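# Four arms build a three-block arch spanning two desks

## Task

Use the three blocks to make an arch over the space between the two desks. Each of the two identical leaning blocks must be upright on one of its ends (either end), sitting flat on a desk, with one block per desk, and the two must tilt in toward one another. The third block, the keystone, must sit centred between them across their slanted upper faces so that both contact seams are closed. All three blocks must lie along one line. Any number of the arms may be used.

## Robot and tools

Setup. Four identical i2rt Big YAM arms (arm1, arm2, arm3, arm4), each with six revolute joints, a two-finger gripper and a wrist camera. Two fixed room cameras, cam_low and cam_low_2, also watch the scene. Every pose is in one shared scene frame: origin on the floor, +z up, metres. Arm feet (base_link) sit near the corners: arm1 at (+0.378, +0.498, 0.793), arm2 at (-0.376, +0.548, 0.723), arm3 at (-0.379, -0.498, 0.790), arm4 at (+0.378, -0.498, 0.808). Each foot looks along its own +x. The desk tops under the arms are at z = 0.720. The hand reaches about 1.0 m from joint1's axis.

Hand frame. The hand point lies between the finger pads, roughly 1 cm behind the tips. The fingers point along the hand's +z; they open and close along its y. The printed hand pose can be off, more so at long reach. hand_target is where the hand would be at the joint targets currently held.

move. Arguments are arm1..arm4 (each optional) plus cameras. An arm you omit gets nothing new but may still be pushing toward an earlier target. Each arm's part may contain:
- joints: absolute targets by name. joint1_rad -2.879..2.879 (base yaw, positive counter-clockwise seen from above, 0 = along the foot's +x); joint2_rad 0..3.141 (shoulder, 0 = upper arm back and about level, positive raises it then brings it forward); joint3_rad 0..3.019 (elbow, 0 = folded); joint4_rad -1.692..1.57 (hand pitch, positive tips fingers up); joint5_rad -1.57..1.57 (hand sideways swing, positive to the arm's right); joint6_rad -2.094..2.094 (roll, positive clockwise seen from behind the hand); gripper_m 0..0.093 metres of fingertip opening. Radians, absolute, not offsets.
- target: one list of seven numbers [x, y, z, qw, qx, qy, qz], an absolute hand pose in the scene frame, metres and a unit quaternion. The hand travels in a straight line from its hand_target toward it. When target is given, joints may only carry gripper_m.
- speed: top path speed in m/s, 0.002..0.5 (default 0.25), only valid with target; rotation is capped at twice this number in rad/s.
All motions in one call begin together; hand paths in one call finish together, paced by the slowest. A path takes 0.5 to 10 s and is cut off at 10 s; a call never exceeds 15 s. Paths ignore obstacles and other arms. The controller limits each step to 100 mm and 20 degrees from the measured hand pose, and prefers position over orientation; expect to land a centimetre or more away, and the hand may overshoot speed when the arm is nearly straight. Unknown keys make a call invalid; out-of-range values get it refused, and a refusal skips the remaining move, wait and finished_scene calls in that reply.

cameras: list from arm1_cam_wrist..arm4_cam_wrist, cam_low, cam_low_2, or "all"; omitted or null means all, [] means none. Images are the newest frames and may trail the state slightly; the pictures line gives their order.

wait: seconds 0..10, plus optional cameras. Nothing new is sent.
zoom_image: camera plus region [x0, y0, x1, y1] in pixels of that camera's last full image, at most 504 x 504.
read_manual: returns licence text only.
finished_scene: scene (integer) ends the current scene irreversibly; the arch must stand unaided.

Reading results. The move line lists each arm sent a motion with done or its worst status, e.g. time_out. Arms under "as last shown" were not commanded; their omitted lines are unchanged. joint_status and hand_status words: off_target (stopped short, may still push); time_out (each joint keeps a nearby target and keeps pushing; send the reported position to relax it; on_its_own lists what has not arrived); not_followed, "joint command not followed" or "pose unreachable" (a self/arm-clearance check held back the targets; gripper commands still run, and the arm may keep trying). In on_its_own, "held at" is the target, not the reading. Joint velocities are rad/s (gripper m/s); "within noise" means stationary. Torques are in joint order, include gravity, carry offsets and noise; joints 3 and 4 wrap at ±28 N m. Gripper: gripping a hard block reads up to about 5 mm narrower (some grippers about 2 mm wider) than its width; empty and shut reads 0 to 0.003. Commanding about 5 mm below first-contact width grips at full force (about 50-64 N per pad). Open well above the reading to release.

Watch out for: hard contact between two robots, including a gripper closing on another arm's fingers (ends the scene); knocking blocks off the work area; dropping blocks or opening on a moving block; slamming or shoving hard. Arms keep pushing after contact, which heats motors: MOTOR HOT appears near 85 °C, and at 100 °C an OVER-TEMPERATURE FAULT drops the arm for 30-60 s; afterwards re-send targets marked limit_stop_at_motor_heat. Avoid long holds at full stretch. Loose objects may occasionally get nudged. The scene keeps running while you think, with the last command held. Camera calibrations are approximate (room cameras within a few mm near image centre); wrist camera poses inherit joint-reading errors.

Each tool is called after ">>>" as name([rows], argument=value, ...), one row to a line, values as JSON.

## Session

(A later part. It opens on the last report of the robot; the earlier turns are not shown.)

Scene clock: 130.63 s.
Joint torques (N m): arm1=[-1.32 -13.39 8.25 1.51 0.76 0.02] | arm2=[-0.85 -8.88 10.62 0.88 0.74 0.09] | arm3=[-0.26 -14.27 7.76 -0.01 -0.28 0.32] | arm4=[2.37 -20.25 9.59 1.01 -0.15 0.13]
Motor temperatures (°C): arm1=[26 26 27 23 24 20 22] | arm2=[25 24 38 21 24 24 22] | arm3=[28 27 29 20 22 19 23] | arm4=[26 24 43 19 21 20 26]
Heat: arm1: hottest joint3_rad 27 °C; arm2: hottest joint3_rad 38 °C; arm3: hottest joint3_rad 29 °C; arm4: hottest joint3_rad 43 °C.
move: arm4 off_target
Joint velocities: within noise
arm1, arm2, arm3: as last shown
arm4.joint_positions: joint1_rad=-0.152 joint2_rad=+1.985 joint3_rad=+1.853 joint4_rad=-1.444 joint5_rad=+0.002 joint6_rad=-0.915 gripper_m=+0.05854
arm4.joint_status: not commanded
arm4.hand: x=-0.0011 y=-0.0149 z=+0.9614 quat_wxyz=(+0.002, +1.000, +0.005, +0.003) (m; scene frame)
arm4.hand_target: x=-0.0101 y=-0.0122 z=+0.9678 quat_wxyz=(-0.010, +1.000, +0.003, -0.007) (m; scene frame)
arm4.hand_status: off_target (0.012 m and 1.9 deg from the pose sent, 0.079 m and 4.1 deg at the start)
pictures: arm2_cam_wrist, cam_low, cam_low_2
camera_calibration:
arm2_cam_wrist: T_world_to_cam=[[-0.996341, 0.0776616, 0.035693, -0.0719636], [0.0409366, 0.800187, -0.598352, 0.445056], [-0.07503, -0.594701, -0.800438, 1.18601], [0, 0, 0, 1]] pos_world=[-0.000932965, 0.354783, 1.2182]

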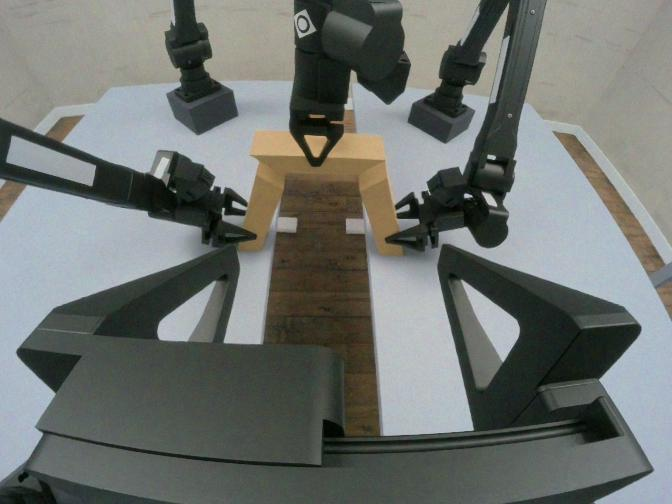

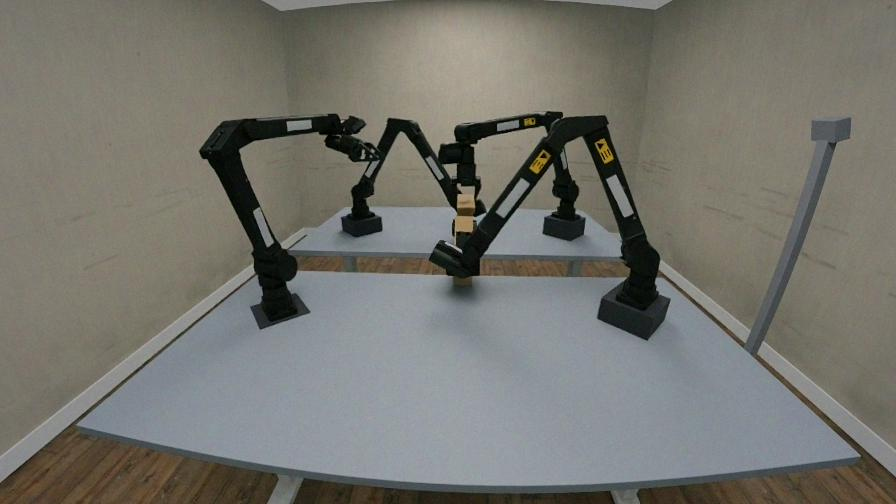

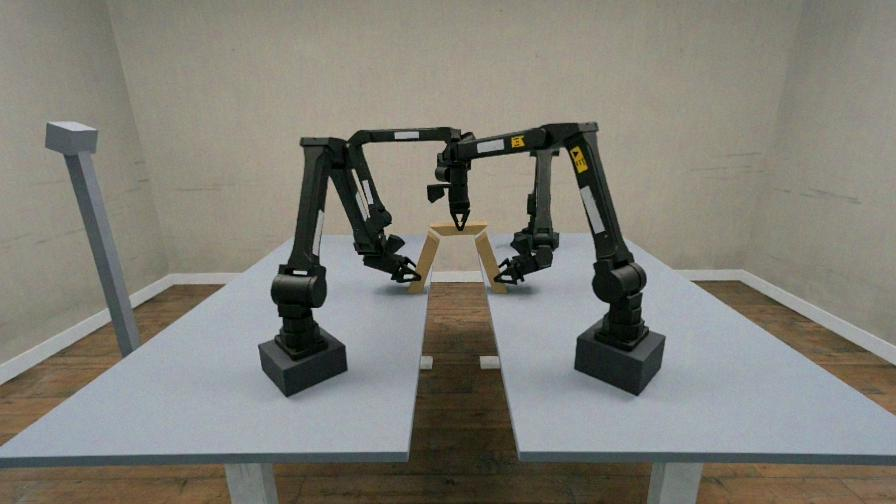

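>>> move(arm4={"target": [-0.018, -0.0065, 0.953, -0.01, 1, 0.006, -0.0241], "speed": 0.05}, cameras=["cam_low", "cam_low_2", "arm2_cam_wrist"])

>>> zoom_image(camera="cam_low_2", region=[410, 200, 510, 270])

>>> zoom_image(camera="cam_low", region=[430, 160, 500, 250])

>>> zoom_image(camera="arm2_cam_wrist", region=[180, 50, 450, 270])

Scene clock: 139.33 s.
Joint torques (N m): arm1=[-1.14 -13.39 8.25 1.48 0.77 0.01] | arm2=[-0.79 -8.47 10.54 0.9 0.77 0.09] | arm3=[-0.56 -14.68 7.76 -0.01 -0.28 0.33] | arm4=[2.26 -20.37 9.54 1.07 -0.21 0.04]
Motor temperatures (°C): arm1=[26 27 27 23 24 20 22] | arm2=[25 24 38 21 24 24 22] | arm3=[28 27 29 20 21 19 23] | arm4=[26 24 41 19 21 20 26]
Heat: arm1: hottest joint2_rad 27 °C; arm2: hottest joint3_rad 38 °C; arm3: hottest joint3_rad 29 °C; arm4: hottest joint3_rad 41 °C.
move: arm4 done
Joint velocities: within noise
arm1, arm2, arm3: as last shown
arm4.joint_positions: joint1_rad=-0.152 joint2_rad=+1.999 joint3_rad=+1.842 joint4_rad=-1.394 joint5_rad=-0.023 joint6_rad=-0.915 gripper_m=+0.05854
arm4.joint_status: not commanded
arm4.hand: x=-0.0102 y=-0.0102 z=+0.9487 quat_wxyz=(-0.001, +1.000, +0.005, -0.015) (m; scene frame)
arm4.hand_target: x=-0.0180 y=-0.0064 z=+0.9532 quat_wxyz=(-0.011, +1.000, +0.006, -0.024) (m; scene frame)
arm4.hand_status: done (0.010 m and 1.5 deg from the pose sent, 0.021 m and 3.3 deg at the start)
pictures: arm2_cam_wrist, cam_low, cam_low_2
camera_calibration:
arm2_cam_wrist: T_world_to_cam=[[-0.996341, 0.0776616, 0.035693, -0.0719636], [0.0409366, 0.800187, -0.598352, 0.445056], [-0.07503, -0.594701, -0.800438, 1.18601], [0, 0, 0, 1]] pos_world=[-0.000932965, 0.354783, 1.2182]

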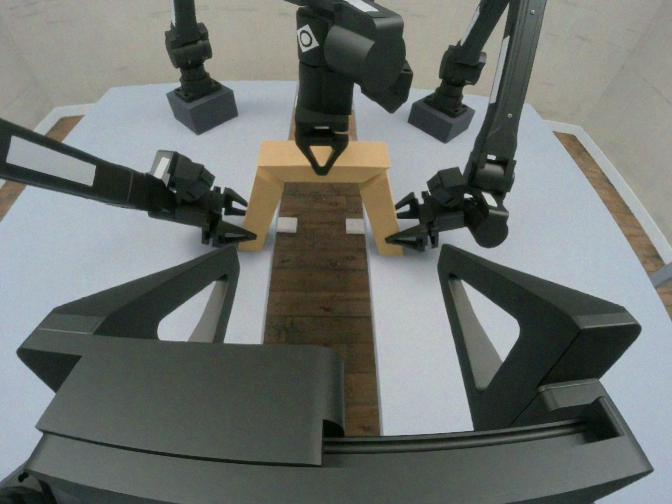

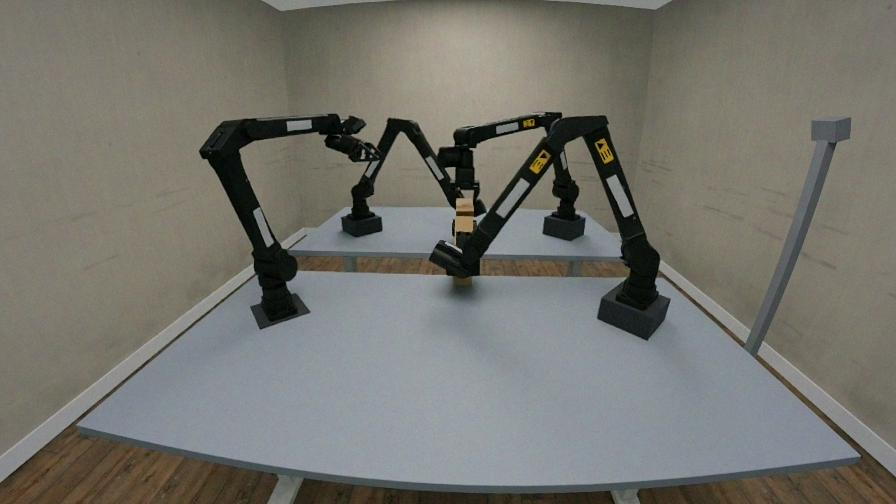

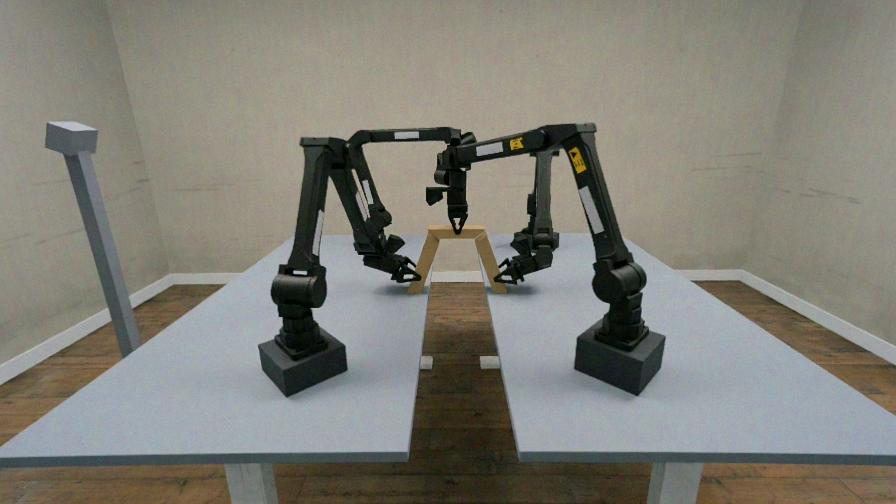

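Scaled by 5.040 from the camera's 896x504 image, which has a finer 1280x720 frame.

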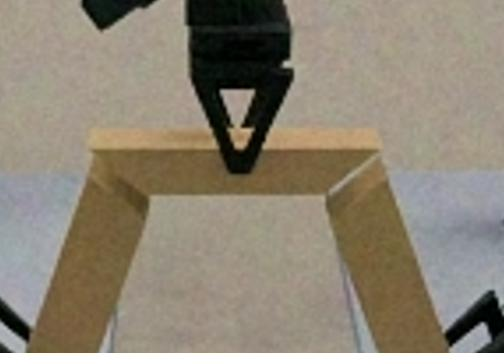

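Scaled by 5.600 from the camera's 896x504 image, which has a finer 1280x720 frame.

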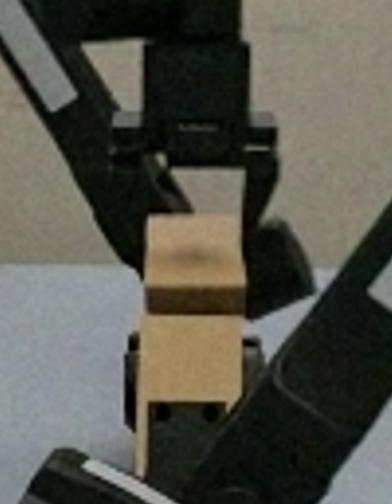

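Scaled by 1.867 from the camera's 672x504 image, which has a finer 960x720 frame.

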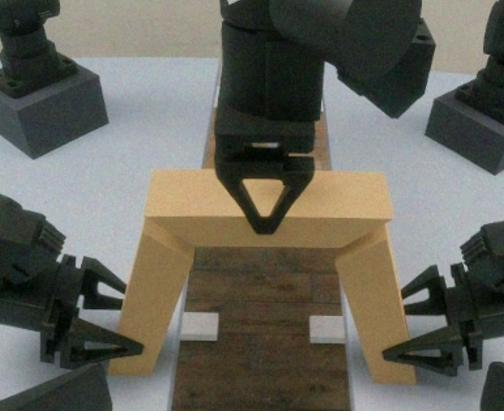

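>>> move(arm4={"target": [-0.0195, -0.0065, 0.936, -0.01, 1, 0.006, -0.0241], "speed": 0.025}, cameras=["cam_low", "cam_low_2", "arm2_cam_wrist"])

>>> zoom_image(camera="cam_low_2", region=[400, 205, 516, 305])

>>> zoom_image(camera="cam_low_2", region=[420, 210, 492, 255])

>>> zoom_image(camera="cam_low", region=[430, 160, 500, 250])

>>> zoom_image(camera="arm2_cam_wrist", region=[180, 50, 450, 270])

Scene clock: 143.23 s.
Joint torques (N m): arm1=[-1.14 -13.33 8.24 1.48 0.77 0.02] | arm2=[-0.85 -8.53 10.58 0.94 0.75 0.11] | arm3=[-0.26 -14.39 7.73 -0.01 -0.26 0.33] | arm4=[2.32 -20.54 9.39 1.14 -0.2 0.04]
Motor temperatures (°C): arm1=[26 27 27 23 24 20 22] | arm2=[25 24 38 21 24 24 22] | arm3=[28 27 28 20 21 19 23] | arm4=[26 24 40 19 21 20 26]
Heat: arm1: hottest joint2_rad 27 °C; arm2: hottest joint3_rad 38 °C; arm3: hottest joint1_rad 28 °C; arm4: hottest joint3_rad 40 °C.
move: arm4 done
Joint velocities: within noise
arm1, arm3: as last shown
arm2.joint_positions: joint1_rad=+0.576 joint2_rad=+1.257 joint3_rad=+1.292 joint4_rad=-1.136 joint5_rad=+1.162 joint6_rad=+1.027 gripper_m=+0.09398
arm2.joint_status: not commanded
arm2.hand: x=-0.0069 y=+0.2931 z=+1.1167 quat_wxyz=(-0.380, -0.584, -0.581, +0.421) (m; scene frame)
arm2.hand_target: x=-0.0049 y=+0.2937 z=+1.1219 quat_wxyz=(-0.390, -0.590, -0.572, +0.416) (m; scene frame)
arm2.hand_status: not commanded
arm4.joint_positions: joint1_rad=-0.152 joint2_rad=+2.008 joint3_rad=+1.815 joint4_rad=-1.357 joint5_rad=-0.024 joint6_rad=-0.913 gripper_m=+0.05854
arm4.joint_status: not commanded
arm4.hand: x=-0.0107 y=-0.0099 z=+0.9332 quat_wxyz=(-0.001, +1.000, +0.004, -0.016) (m; scene frame)
arm4.hand_target: x=-0.0195 y=-0.0068 z=+0.9359 quat_wxyz=(-0.010, +1.000, +0.005, -0.024) (m; scene frame)
arm4.hand_status: done (0.010 m and 1.5 deg from the pose sent, 0.016 m and 1.5 deg at the start)
pictures: arm2_cam_wrist, cam_low, cam_low_2
camera_calibration:
arm2_cam_wrist: T_world_to_cam=[[-0.996341, 0.0776616, 0.035693, -0.0719636], [0.0409366, 0.800187, -0.598352, 0.445056], [-0.07503, -0.594701, -0.800438, 1.18601], [0, 0, 0, 1]] pos_world=[-0.000932965, 0.354783, 1.2182]

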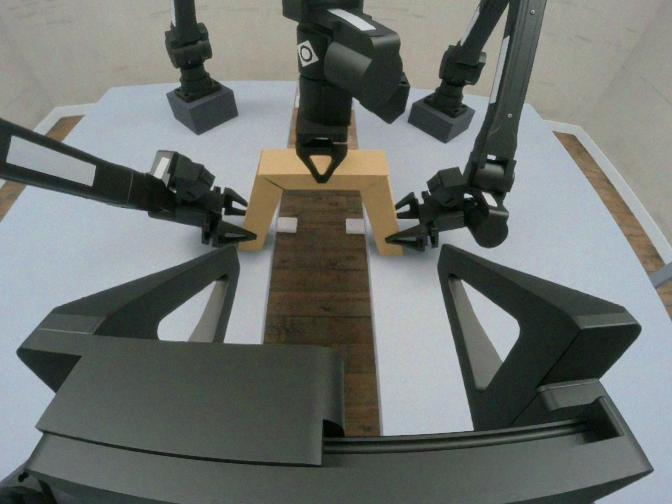

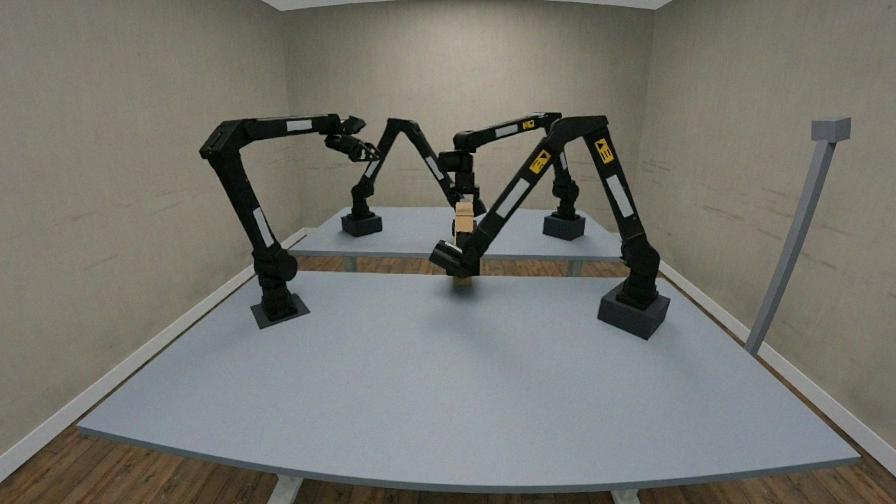

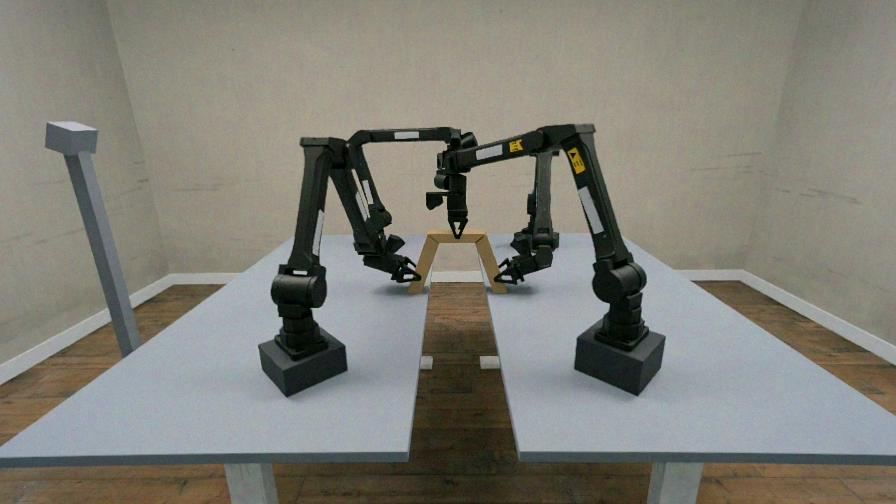

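Scaled by 4.345 from the camera's 896x504 image, which has a finer 1280x720 frame.

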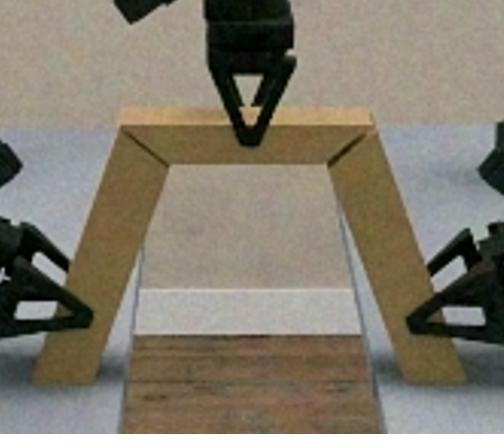

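Scaled by 7.000 from the camera's 896x504 image, which has a finer 1280x720 frame.

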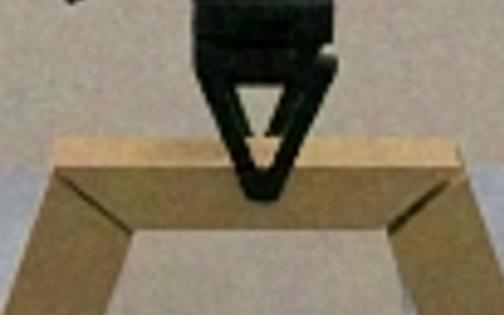

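Scaled by 5.600 from the camera's 896x504 image, which has a finer 1280x720 frame.

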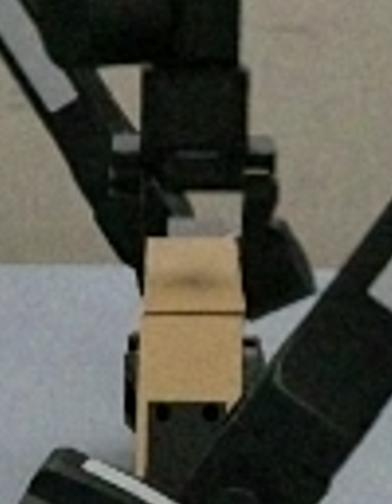

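Scaled by 1.867 from the camera's 672x504 image, which has a finer 960x720 frame.

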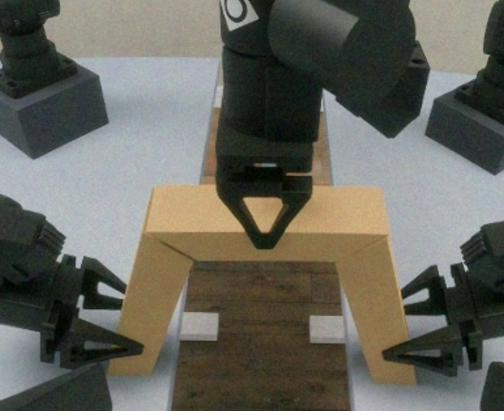

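>>> move(arm4={"target": [-0.0185, -0.0065, 0.9295, -0.01, 1, 0.006, -0.0241], "speed": 0.02}, cameras=["cam_low", "cam_low_2", "arm2_cam_wrist"])

>>> zoom_image(camera="cam_low_2", region=[420, 210, 492, 255])

>>> zoom_image(camera="arm2_cam_wrist", region=[230, 130, 420, 270])

>>> zoom_image(camera="cam_low", region=[430, 160, 500, 250])

Scene clock: 145.87 s.
Joint torques (N m): arm1=[-1.2 -13.33 8.25 1.48 0.77 0.01] | arm2=[-0.79 -8.7 10.59 0.88 0.76 0.1] | arm3=[-0.5 -14.74 7.66 0.03 -0.26 0.34] | arm4=[2.26 -20.19 9.16 1.21 -0.19 0.03]
Motor temperatures (°C): arm1=[26 27 27 23 24 20 22] | arm2=[25 24 38 21 24 24 22] | arm3=[28 27 28 20 21 19 23] | arm4=[26 24 40 19 21 20 26]
Heat: arm1: hottest joint2_rad 27 °C; arm2: hottest joint3_rad 38 °C; arm3: hottest joint1_rad 28 °C; arm4: hottest joint3_rad 40 °C.
move: arm4 done
Joint velocities: within noise
arm1, arm2, arm3: as last shown
arm4.joint_positions: joint1_rad=-0.152 joint2_rad=+2.008 joint3_rad=+1.804 joint4_rad=-1.341 joint5_rad=-0.023 joint6_rad=-0.909 gripper_m=+0.05854
arm4.joint_status: not commanded
arm4.hand: x=-0.0108 y=-0.0093 z=+0.9294 quat_wxyz=(-0.003, +1.000, +0.002, -0.017) (m; scene frame)
arm4.hand_target: x=-0.0184 y=-0.0064 z=+0.9296 quat_wxyz=(-0.010, +1.000, +0.004, -0.024) (m; scene frame)
arm4.hand_status: done (0.008 m and 1.3 deg from the pose sent, 0.009 m and 1.5 deg at the start)
pictures: arm2_cam_wrist, cam_low, cam_low_2
camera_calibration:
arm2_cam_wrist: T_world_to_cam=[[-0.996341, 0.0776616, 0.035693, -0.0719636], [0.0409366, 0.800187, -0.598352, 0.445056], [-0.07503, -0.594701, -0.800438, 1.18601], [0, 0, 0, 1]] pos_world=[-0.000932965, 0.354783, 1.2182]

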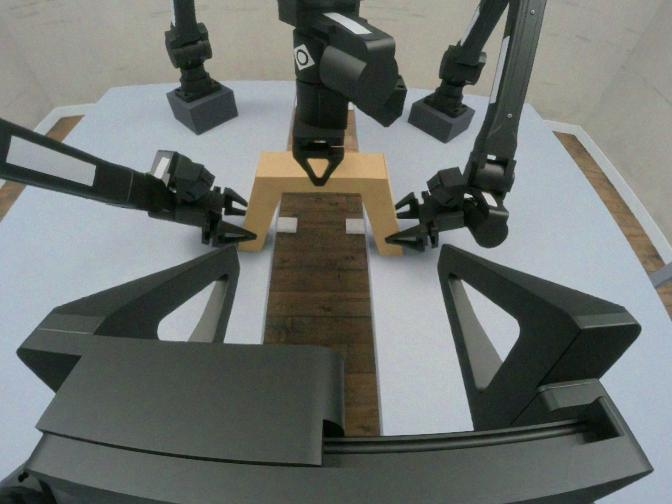

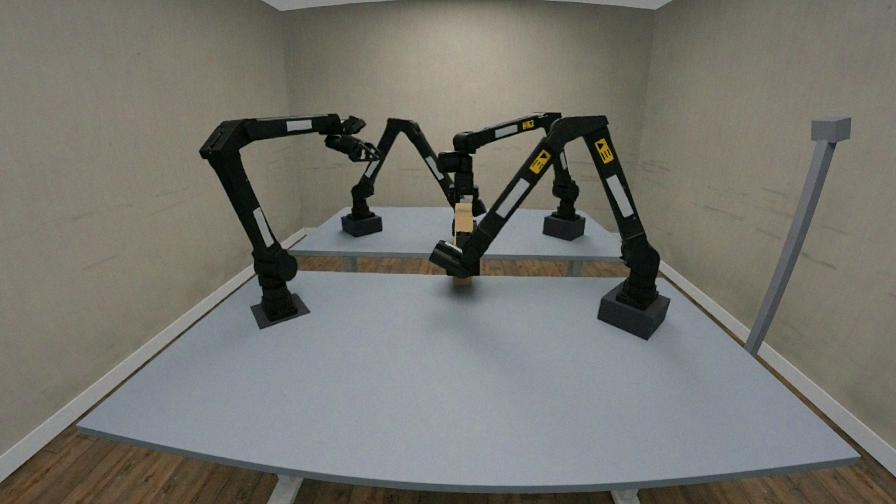

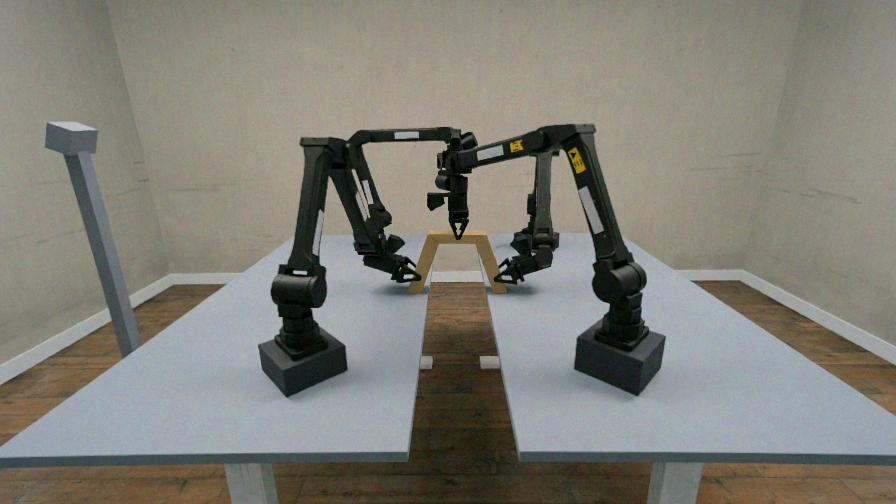

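Scaled by 7.000 from the camera's 896x504 image, which has a finer 1280x720 frame.

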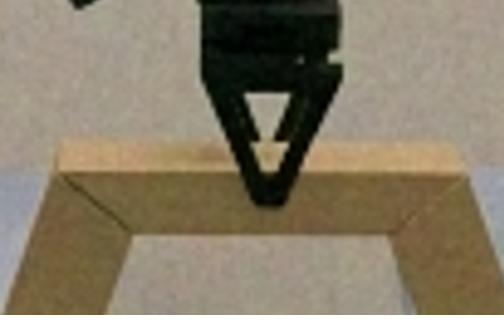

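Scaled by 2.653 from the camera's 672x504 image, which has a finer 960x720 frame.

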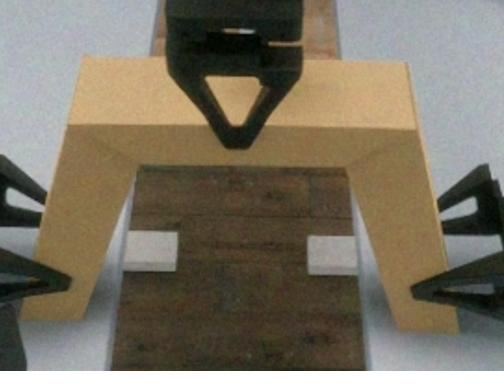

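Scaled by 5.600 from the camera's 896x504 image, which has a finer 1280x720 frame.

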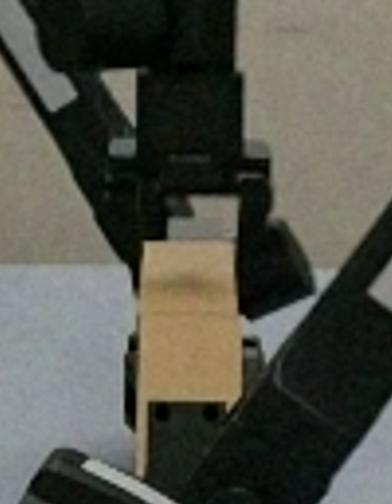

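>>> move(arm4={"target": [-0.0195, -0.0065, 0.926, -0.01, 1, 0.005, -0.0241], "speed": 0.02}, cameras=["cam_low_2"])

>>> zoom_image(camera="cam_low_2", region=[420, 210, 492, 255])

>>> move(arm4={"joints": {"gripper_m": 0.066}}, cameras=["cam_low", "cam_low_2", "arm2_cam_wrist"])

>>> zoom_image(camera="cam_low_2", region=[420, 210, 492, 255])

>>> zoom_image(camera="arm2_cam_wrist", region=[230, 130, 420, 270])

Scene clock: 149.03 s.
Joint torques (N m): arm1=[-1.32 -13.39 8.24 1.5 0.75 0.03] | arm2=[-0.56 -8.47 10.61 0.9 0.75 0.1] | arm3=[-0.15 -14.51 7.8 0.01 -0.27 0.34] | arm4=[2.43 -19.9 8.92 1.44 -0.23 0.01]
Motor temperatures (°C): arm1=[26 27 27 23 24 20 22] | arm2=[25 24 38 21 24 24 22] | arm3=[28 27 28 20 21 19 24] | arm4=[26 24 40 19 21 20 26]
Heat: arm1: hottest joint2_rad 27 °C; arm2: hottest joint3_rad 38 °C; arm3: hottest joint1_rad 28 °C; arm4: hottest joint3_rad 40 °C.
move: arm4 done
Joint velocities: within noise
arm1, arm2, arm3: as last shown
arm4.joint_positions: joint1_rad=-0.152 joint2_rad=+2.008 joint3_rad=+1.804 joint4_rad=-1.341 joint5_rad=-0.023 joint6_rad=-0.909 gripper_m=+0.05854
arm4.joint_status: not commanded
arm4.hand: x=-0.0107 y=-0.0095 z=+0.9291 quat_wxyz=(-0.003, +1.000, +0.002, -0.016) (m; scene frame)
arm4.hand_target: x=-0.0192 y=-0.0069 z=+0.9261 quat_wxyz=(-0.009, +1.000, +0.005, -0.024) (m; scene frame)
arm4.hand_status: done (0.010 m and 1.3 deg from the pose sent, 0.010 m and 1.2 deg at the start)
pictures: cam_low_2

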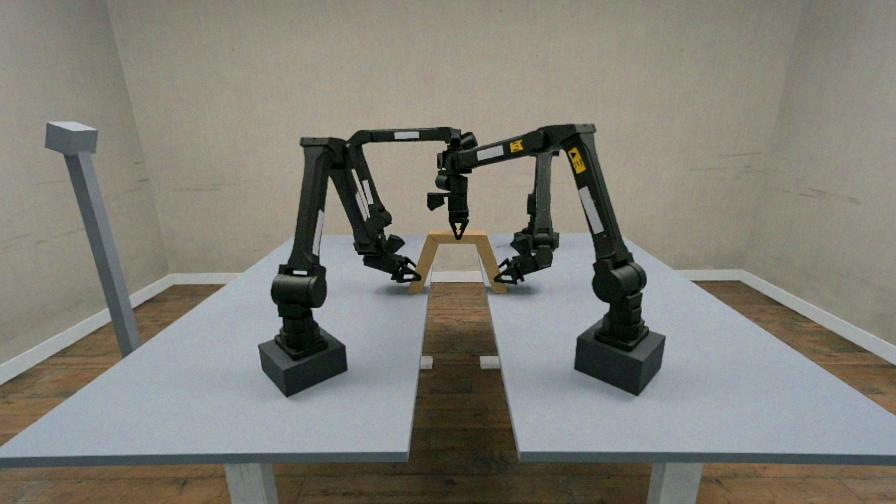

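Scaled by 7.000 from the camera's 896x504 image, which has a finer 1280x720 frame.

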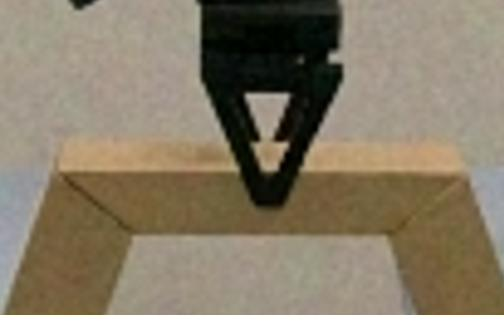

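Scene clock: 149.63 s.
Joint torques (N m): arm1=[-1.26 -13.33 8.21 1.5 0.77 0.04] | arm2=[-0.91 -8.47 10.58 0.85 0.77 0.1] | arm3=[-0.32 -14.56 7.73 -0.01 -0.26 0.32] | arm4=[2.37 -20.07 8.94 1.09 -0.2 0.02]
Motor temperatures (°C): arm1=[26 27 27 23 24 20 22] | arm2=[25 24 38 21 24 24 22] | arm3=[28 27 28 20 21 19 24] | arm4=[26 24 40 19 21 20 26]
Heat: arm1: hottest joint2_rad 27 °C; arm2: hottest joint3_rad 38 °C; arm3: hottest joint1_rad 28 °C; arm4: hottest joint3_rad 40 °C.
move: arm4 done
Joint velocities: within noise
arm1.joint_positions: joint1_rad=+0.643 joint2_rad=+2.079 joint3_rad=+1.137 joint4_rad=-0.102 joint5_rad=+1.218 joint6_rad=+1.071 gripper_m=+0.05891
arm1.joint_status: not commanded
arm1.hand: x=+0.1330 y=-0.0282 z=+0.7973 quat_wxyz=(-0.026, -0.807, +0.011, +0.589) (m; scene frame)
arm1.hand_target: x=+0.1227 y=-0.0317 z=+0.8010 quat_wxyz=(-0.036, -0.803, +0.033, +0.594) (m; scene frame)
arm1.hand_status: not commanded
arm2, arm3: as last shown
arm4.joint_positions: joint1_rad=-0.152 joint2_rad=+2.008 joint3_rad=+1.804 joint4_rad=-1.332 joint5_rad=-0.024 joint6_rad=-0.912 gripper_m=+0.06588
arm4.joint_status: all done
arm4.hand: x=-0.0123 y=-0.0079 z=+0.9292 quat_wxyz=(-0.006, +1.000, +0.004, -0.020) (m; scene frame)
arm4.hand_target: x=-0.0195 y=-0.0067 z=+0.9261 quat_wxyz=(-0.010, +1.000, +0.007, -0.024) (m; scene frame)
arm4.hand_status: not commanded
pictures: arm2_cam_wrist, cam_low, cam_low_2
camera_calibration:
arm2_cam_wrist: T_world_to_cam=[[-0.996341, 0.0776616, 0.035693, -0.0719636], [0.0409366, 0.800187, -0.598352, 0.445056], [-0.07503, -0.594701, -0.800438, 1.18601], [0, 0, 0, 1]] pos_world=[-0.000932965, 0.354783, 1.2182]

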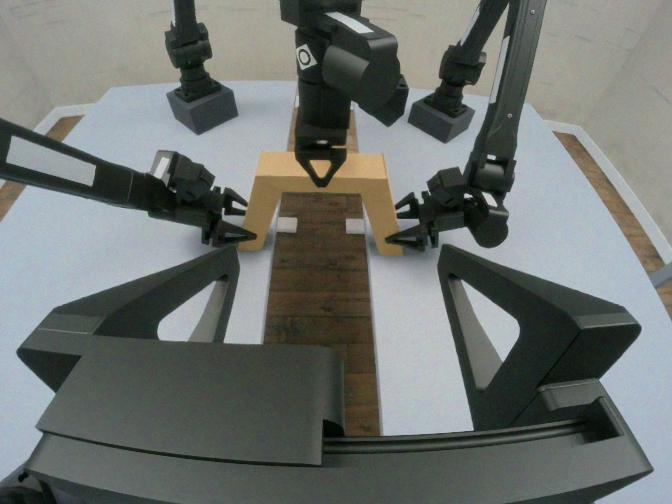

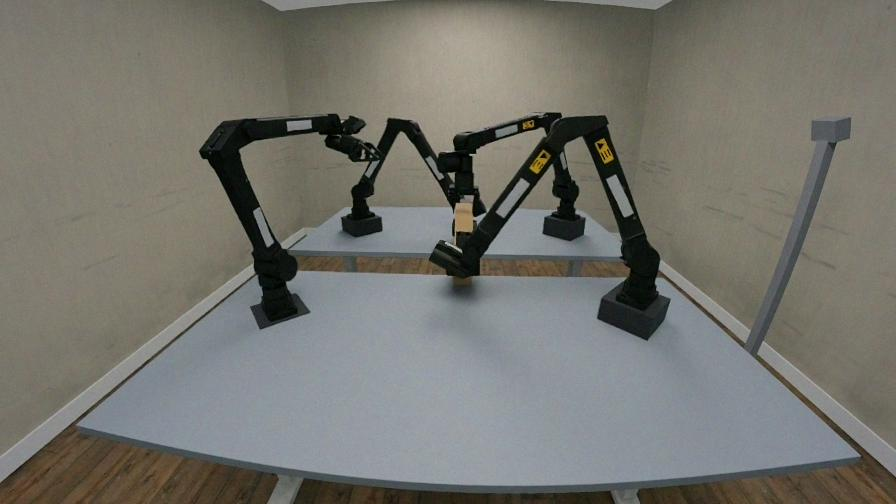

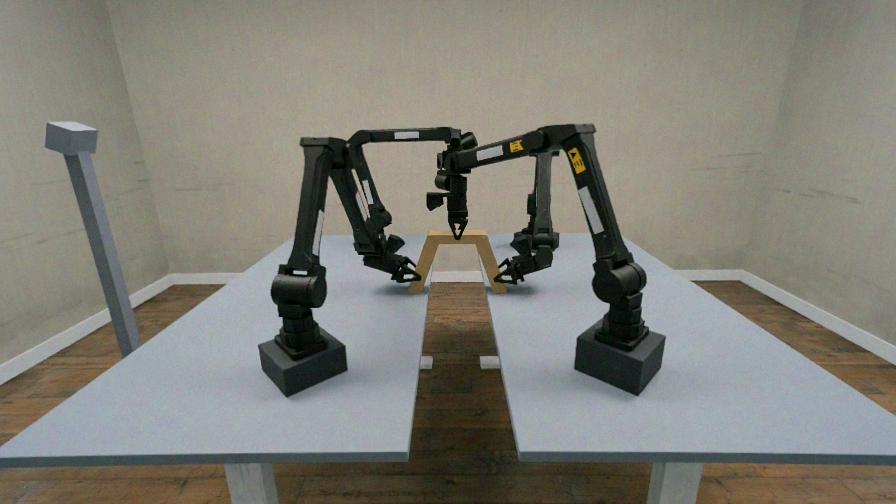

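Scaled by 7.000 from the camera's 896x504 image, which has a finer 1280x720 frame.

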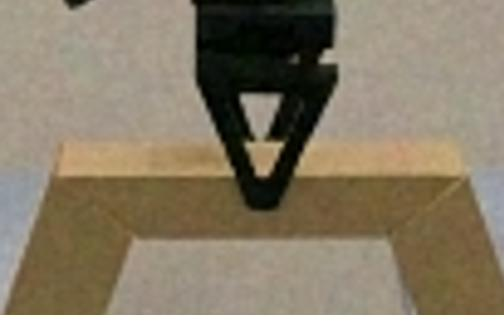

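Scaled by 2.653 from the camera's 672x504 image, which has a finer 960x720 frame.

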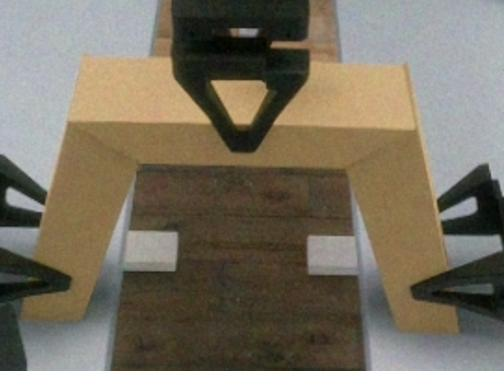

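>>> move(arm4={"joints": {"gripper_m": 0.088}}, arm1={"joints": {"gripper_m": 0.0592}}, arm3={"joints": {"gripper_m": 0.061}}, cameras=[])

>>> move(arm4={"joints": {"joint2_rad": 1.86}}, cameras=["cam_low", "cam_low_2", "arm2_cam_wrist"])

>>> zoom_image(camera="cam_low_2", region=[400, 205, 516, 305])

>>> zoom_image(camera="arm2_cam_wrist", region=[180, 50, 450, 270])

Scene clock: 152.70 s.
Joint torques (N m): arm1=[-1.2 -13.27 8.25 1.46 0.77 0.06] | arm2=[-0.73 -8.64 10.63 0.91 0.77 0.1] | arm3=[-0.15 -14.92 7.71 -0.12 -0.27 0.35] | arm4=[2.32 -20.01 8.91 1.07 -0.18 0.01]
Motor temperatures (°C): arm1=[26 27 27 23 24 20 22] | arm2=[25 24 38 21 24 24 22] | arm3=[28 27 28 20 21 19 24] | arm4=[26 24 40 19 21 20 26]
Heat: arm1: hottest joint2_rad 27 °C; arm2: hottest joint3_rad 38 °C; arm3: hottest joint1_rad 28 °C; arm4: hottest joint3_rad 40 °C.
move: arm1 done; arm3 done; arm4 done
Joint velocities: within noise
arm1.joint_positions: joint1_rad=+0.643 joint2_rad=+2.079 joint3_rad=+1.137 joint4_rad=-0.100 joint5_rad=+1.218 joint6_rad=+1.069 gripper_m=+0.05937
arm1.joint_status: all done
arm1.hand: x=+0.1330 y=-0.0284 z=+0.7974 quat_wxyz=(-0.026, -0.807, +0.011, +0.590) (m; scene frame)
arm1.hand_target: x=+0.1227 y=-0.0318 z=+0.8012 quat_wxyz=(-0.037, -0.803, +0.033, +0.594) (m; scene frame)
arm1.hand_status: not commanded
arm2: as last shown
arm3.joint_positions: joint1_rad=+0.651 joint2_rad=+2.059 joint3_rad=+1.093 joint4_rad=-0.122 joint5_rad=+1.194 joint6_rad=+1.113 gripper_m=+0.06107
arm3.joint_status: all done
arm3.hand: x=-0.1308 y=+0.0080 z=+0.7873 quat_wxyz=(-0.580, -0.017, -0.814, -0.020) (m; scene frame)
arm3.hand_target: x=-0.1232 y=+0.0165 z=+0.7854 quat_wxyz=(-0.573, -0.029, -0.819, -0.029) (m; scene frame)
arm3.hand_status: not commanded
arm4.joint_positions: joint1_rad=-0.152 joint2_rad=+2.008 joint3_rad=+1.804 joint4_rad=-1.332 joint5_rad=-0.024 joint6_rad=-0.912 gripper_m=+0.08778
arm4.joint_status: all done
arm4.hand: x=-0.0123 y=-0.0079 z=+0.9292 quat_wxyz=(-0.006, +1.000, +0.004, -0.020) (m; scene frame)
arm4.hand_target: x=-0.0193 y=-0.0067 z=+0.9261 quat_wxyz=(-0.010, +1.000, +0.006, -0.024) (m; scene frame)
arm4.hand_status: not commanded
pictures: none
No camera images: "cameras" was empty.

Scene clock: 153.90 s.
Joint torques (N m): arm1=[-1.14 -13.33 8.25 1.44 0.77 0.06] | arm2=[-0.91 -8.47 10.62 0.84 0.74 0.11] | arm3=[-0.62 -14.62 7.66 -0.06 -0.29 0.33] | arm4=[2.37 -18.26 10.09 1.4 -0.19 0.03]
Motor temperatures (°C): arm1=[26 27 27 23 24 20 22] | arm2=[25 24 38 21 24 24 22] | arm3=[28 27 28 20 21 19 24] | arm4=[26 25 40 19 21 20 26]
Heat: arm1: hottest joint2_rad 27 °C; arm2: hottest joint3_rad 38 °C; arm3: hottest joint1_rad 28 °C; arm4: hottest joint3_rad 40 °C.
move: arm4 done
Joint velocities: within noise
arm1, arm2, arm3: as last shown
arm1.hand_target: x=+0.1227 y=-0.0317 z=+0.8012 quat_wxyz=(-0.037, -0.803, +0.033, +0.594) (m; scene frame)
arm3.joint_positions: joint1_rad=+0.651 joint2_rad=+2.059 joint3_rad=+1.093 joint4_rad=-0.122 joint5_rad=+1.194 joint6_rad=+1.113 gripper_m=+0.06103
arm4.joint_positions: joint1_rad=-0.152 joint2_rad=+1.851 joint3_rad=+1.793 joint4_rad=-1.332 joint5_rad=-0.024 joint6_rad=-0.915 gripper_m=+0.08788
arm4.joint_status: all done
arm4.hand: x=-0.0069 y=-0.0148 z=+1.0191 quat_wxyz=(-0.063, +0.996, +0.006, -0.065) (m; scene frame)
arm4.hand_target: x=-0.0158 y=-0.0111 z=+1.0216 quat_wxyz=(-0.071, +0.995, +0.009, -0.072) (m; scene frame)
arm4.hand_status: not commanded
pictures: arm2_cam_wrist, cam_low, cam_low_2
camera_calibration:
arm2_cam_wrist: T_world_to_cam=[[-0.996341, 0.0776616, 0.035693, -0.0719636], [0.0409366, 0.800187, -0.598352, 0.445056], [-0.07503, -0.594701, -0.800438, 1.18601], [0, 0, 0, 1]] pos_world=[-0.000932965, 0.354783, 1.2182]

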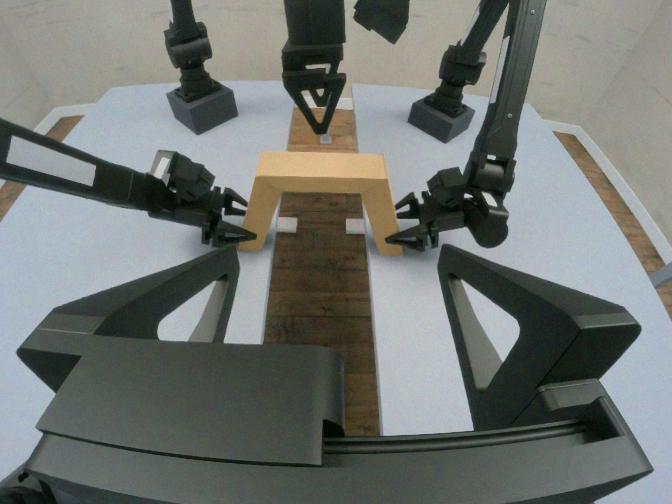

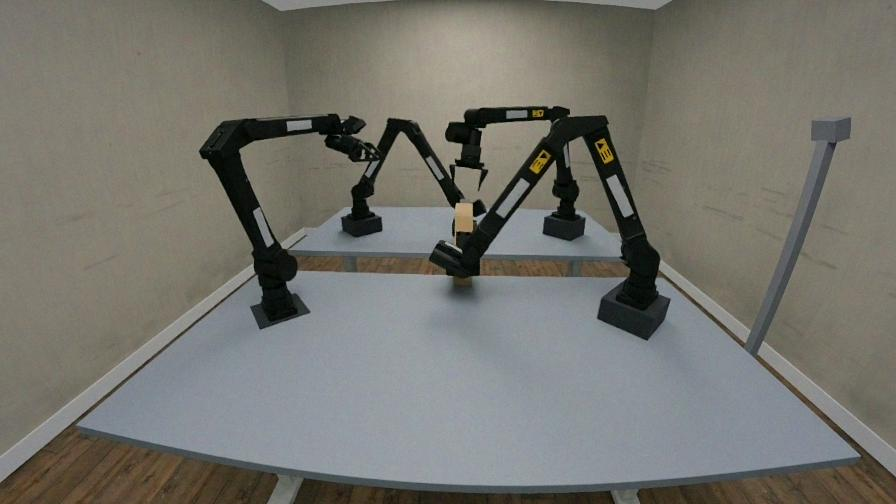

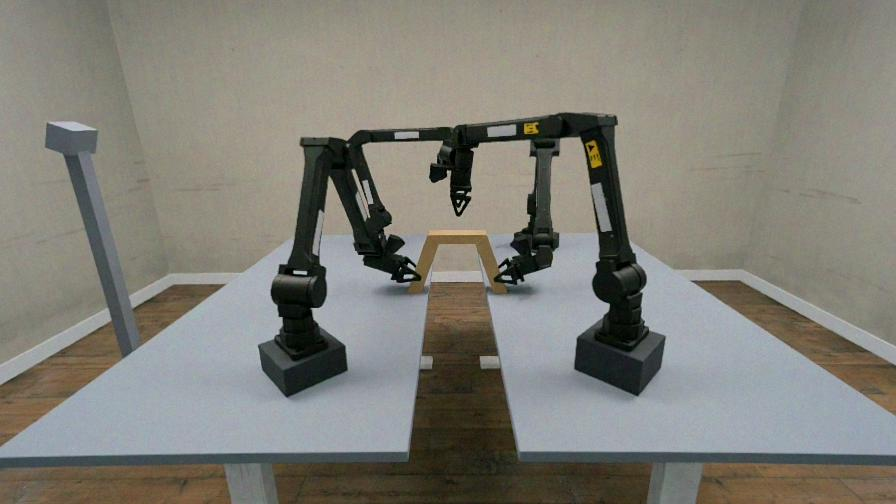

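Scaled by 4.345 from the camera's 896x504 image, which has a finer 1280x720 frame.

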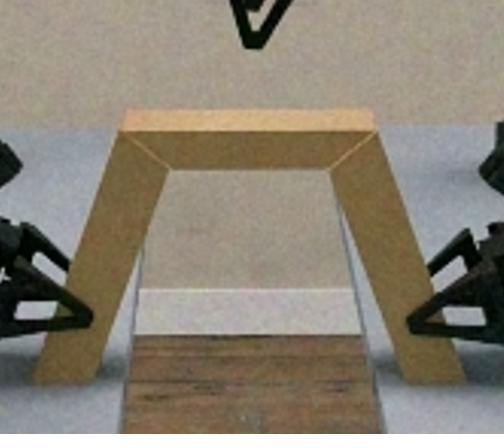

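Scaled by 1.867 from the camera's 672x504 image, which has a finer 960x720 frame.

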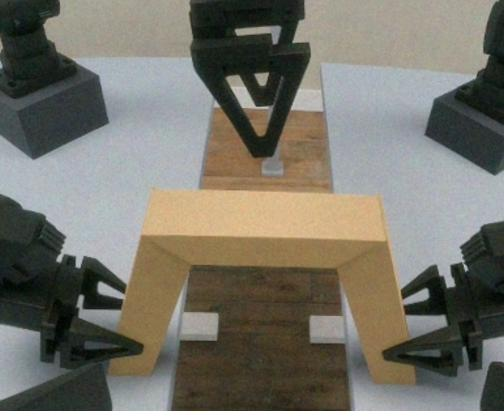

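>>> move(arm1={"joints": {"gripper_m": 0.0618}}, arm3={"joints": {"gripper_m": 0.0635}}, arm4={"joints": {"joint2_rad": 1.5}}, cameras=["cam_low_2", "arm2_cam_wrist"])

>>> zoom_image(camera="cam_low_2", region=[400, 205, 516, 305])

>>> zoom_image(camera="arm2_cam_wrist", region=[180, 50, 450, 270])

Scene clock: 157.40 s.
Joint torques (N m): arm1=[-1.14 -13.45 8.27 1.09 0.7 0.04] | arm2=[-0.79 -8.29 10.63 0.83 0.74 0.11] | arm3=[-0.44 -14.51 7.66 0.03 0.39 0.31] | arm4=[2.43 -14.62 10.45 2.07 -0.16 0.05]
Motor temperatures (°C): arm1=[26 27 27 23 24 20 22] | arm2=[25 24 38 21 24 24 22] | arm3=[28 27 28 20 21 19 23] | arm4=[26 25 40 19 21 20 26]
Heat: arm1: hottest joint2_rad 27 °C; arm2: hottest joint3_rad 38 °C; arm3: hottest joint1_rad 28 °C; arm4: hottest joint3_rad 40 °C.
move: arm1 done; arm3 done; arm4 done
Joint velocities: within noise
arm1.joint_positions: joint1_rad=+0.641 joint2_rad=+2.079 joint3_rad=+1.137 joint4_rad=-0.089 joint5_rad=+1.219 joint6_rad=+1.071 gripper_m=+0.06171
arm1.joint_status: all done
arm1.hand: x=+0.1319 y=-0.0290 z=+0.7982 quat_wxyz=(-0.030, -0.806, +0.015, +0.591) (m; scene frame)
arm1.hand_target: x=+0.1226 y=-0.0317 z=+0.8011 quat_wxyz=(-0.036, -0.803, +0.033, +0.594) (m; scene frame)
arm1.hand_status: not commanded
arm2: as last shown
arm3.joint_positions: joint1_rad=+0.650 joint2_rad=+2.062 joint3_rad=+1.093 joint4_rad=-0.125 joint5_rad=+1.171 joint6_rad=+1.121 gripper_m=+0.06345
arm3.joint_status: all done
arm3.hand: x=-0.1313 y=+0.0088 z=+0.7825 quat_wxyz=(-0.571, -0.016, -0.820, -0.024) (m; scene frame)
arm3.hand_target: x=-0.1236 y=+0.0171 z=+0.7843 quat_wxyz=(-0.570, -0.029, -0.821, -0.031) (m; scene frame)
arm3.hand_status: not commanded
arm4.joint_positions: joint1_rad=-0.152 joint2_rad=+1.503 joint3_rad=+1.791 joint4_rad=-1.332 joint5_rad=-0.024 joint6_rad=-0.915 gripper_m=+0.08788
arm4.joint_status: all done
arm4.hand: x=+0.0323 y=-0.0647 z=+1.2165 quat_wxyz=(-0.198, +0.966, +0.008, -0.169) (m; scene frame)
arm4.hand_target: x=+0.0266 y=-0.0642 z=+1.2290 quat_wxyz=(-0.211, +0.961, +0.011, -0.181) (m; scene frame)
arm4.hand_status: not commanded
pictures: arm2_cam_wrist, cam_low_2
camera_calibration:
arm2_cam_wrist: T_world_to_cam=[[-0.996341, 0.0776616, 0.035693, -0.0719636], [0.0409366, 0.800187, -0.598352, 0.445056], [-0.07503, -0.594701, -0.800438, 1.18601], [0, 0, 0, 1]] pos_world=[-0.000932965, 0.354783, 1.2182]

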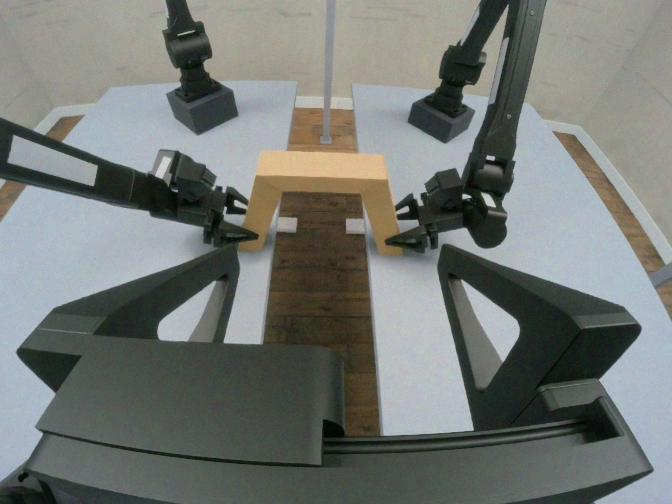

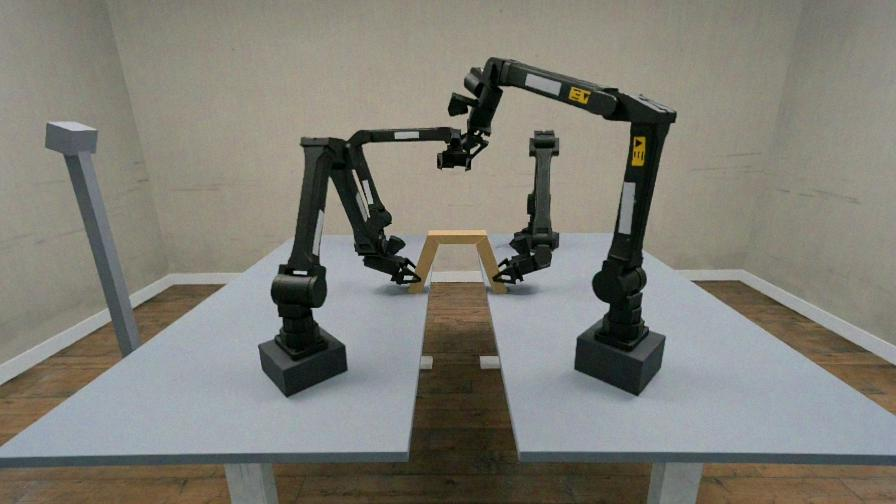

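Scaled by 4.345 from the camera's 896x504 image, which has a finer 1280x720 frame.

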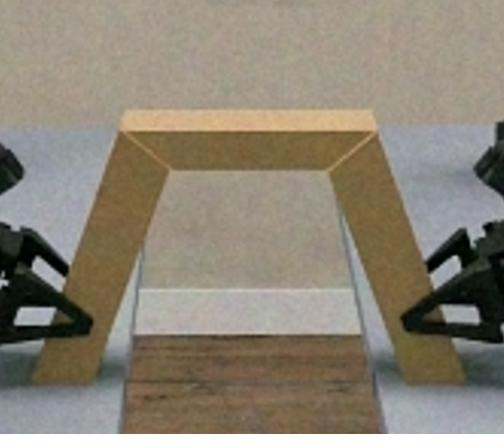

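Scaled by 1.867 from the camera's 672x504 image, which has a finer 960x720 frame.

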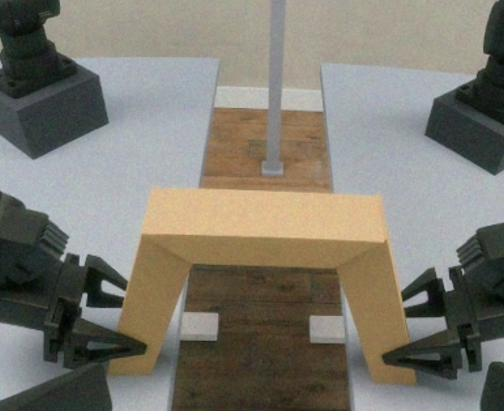

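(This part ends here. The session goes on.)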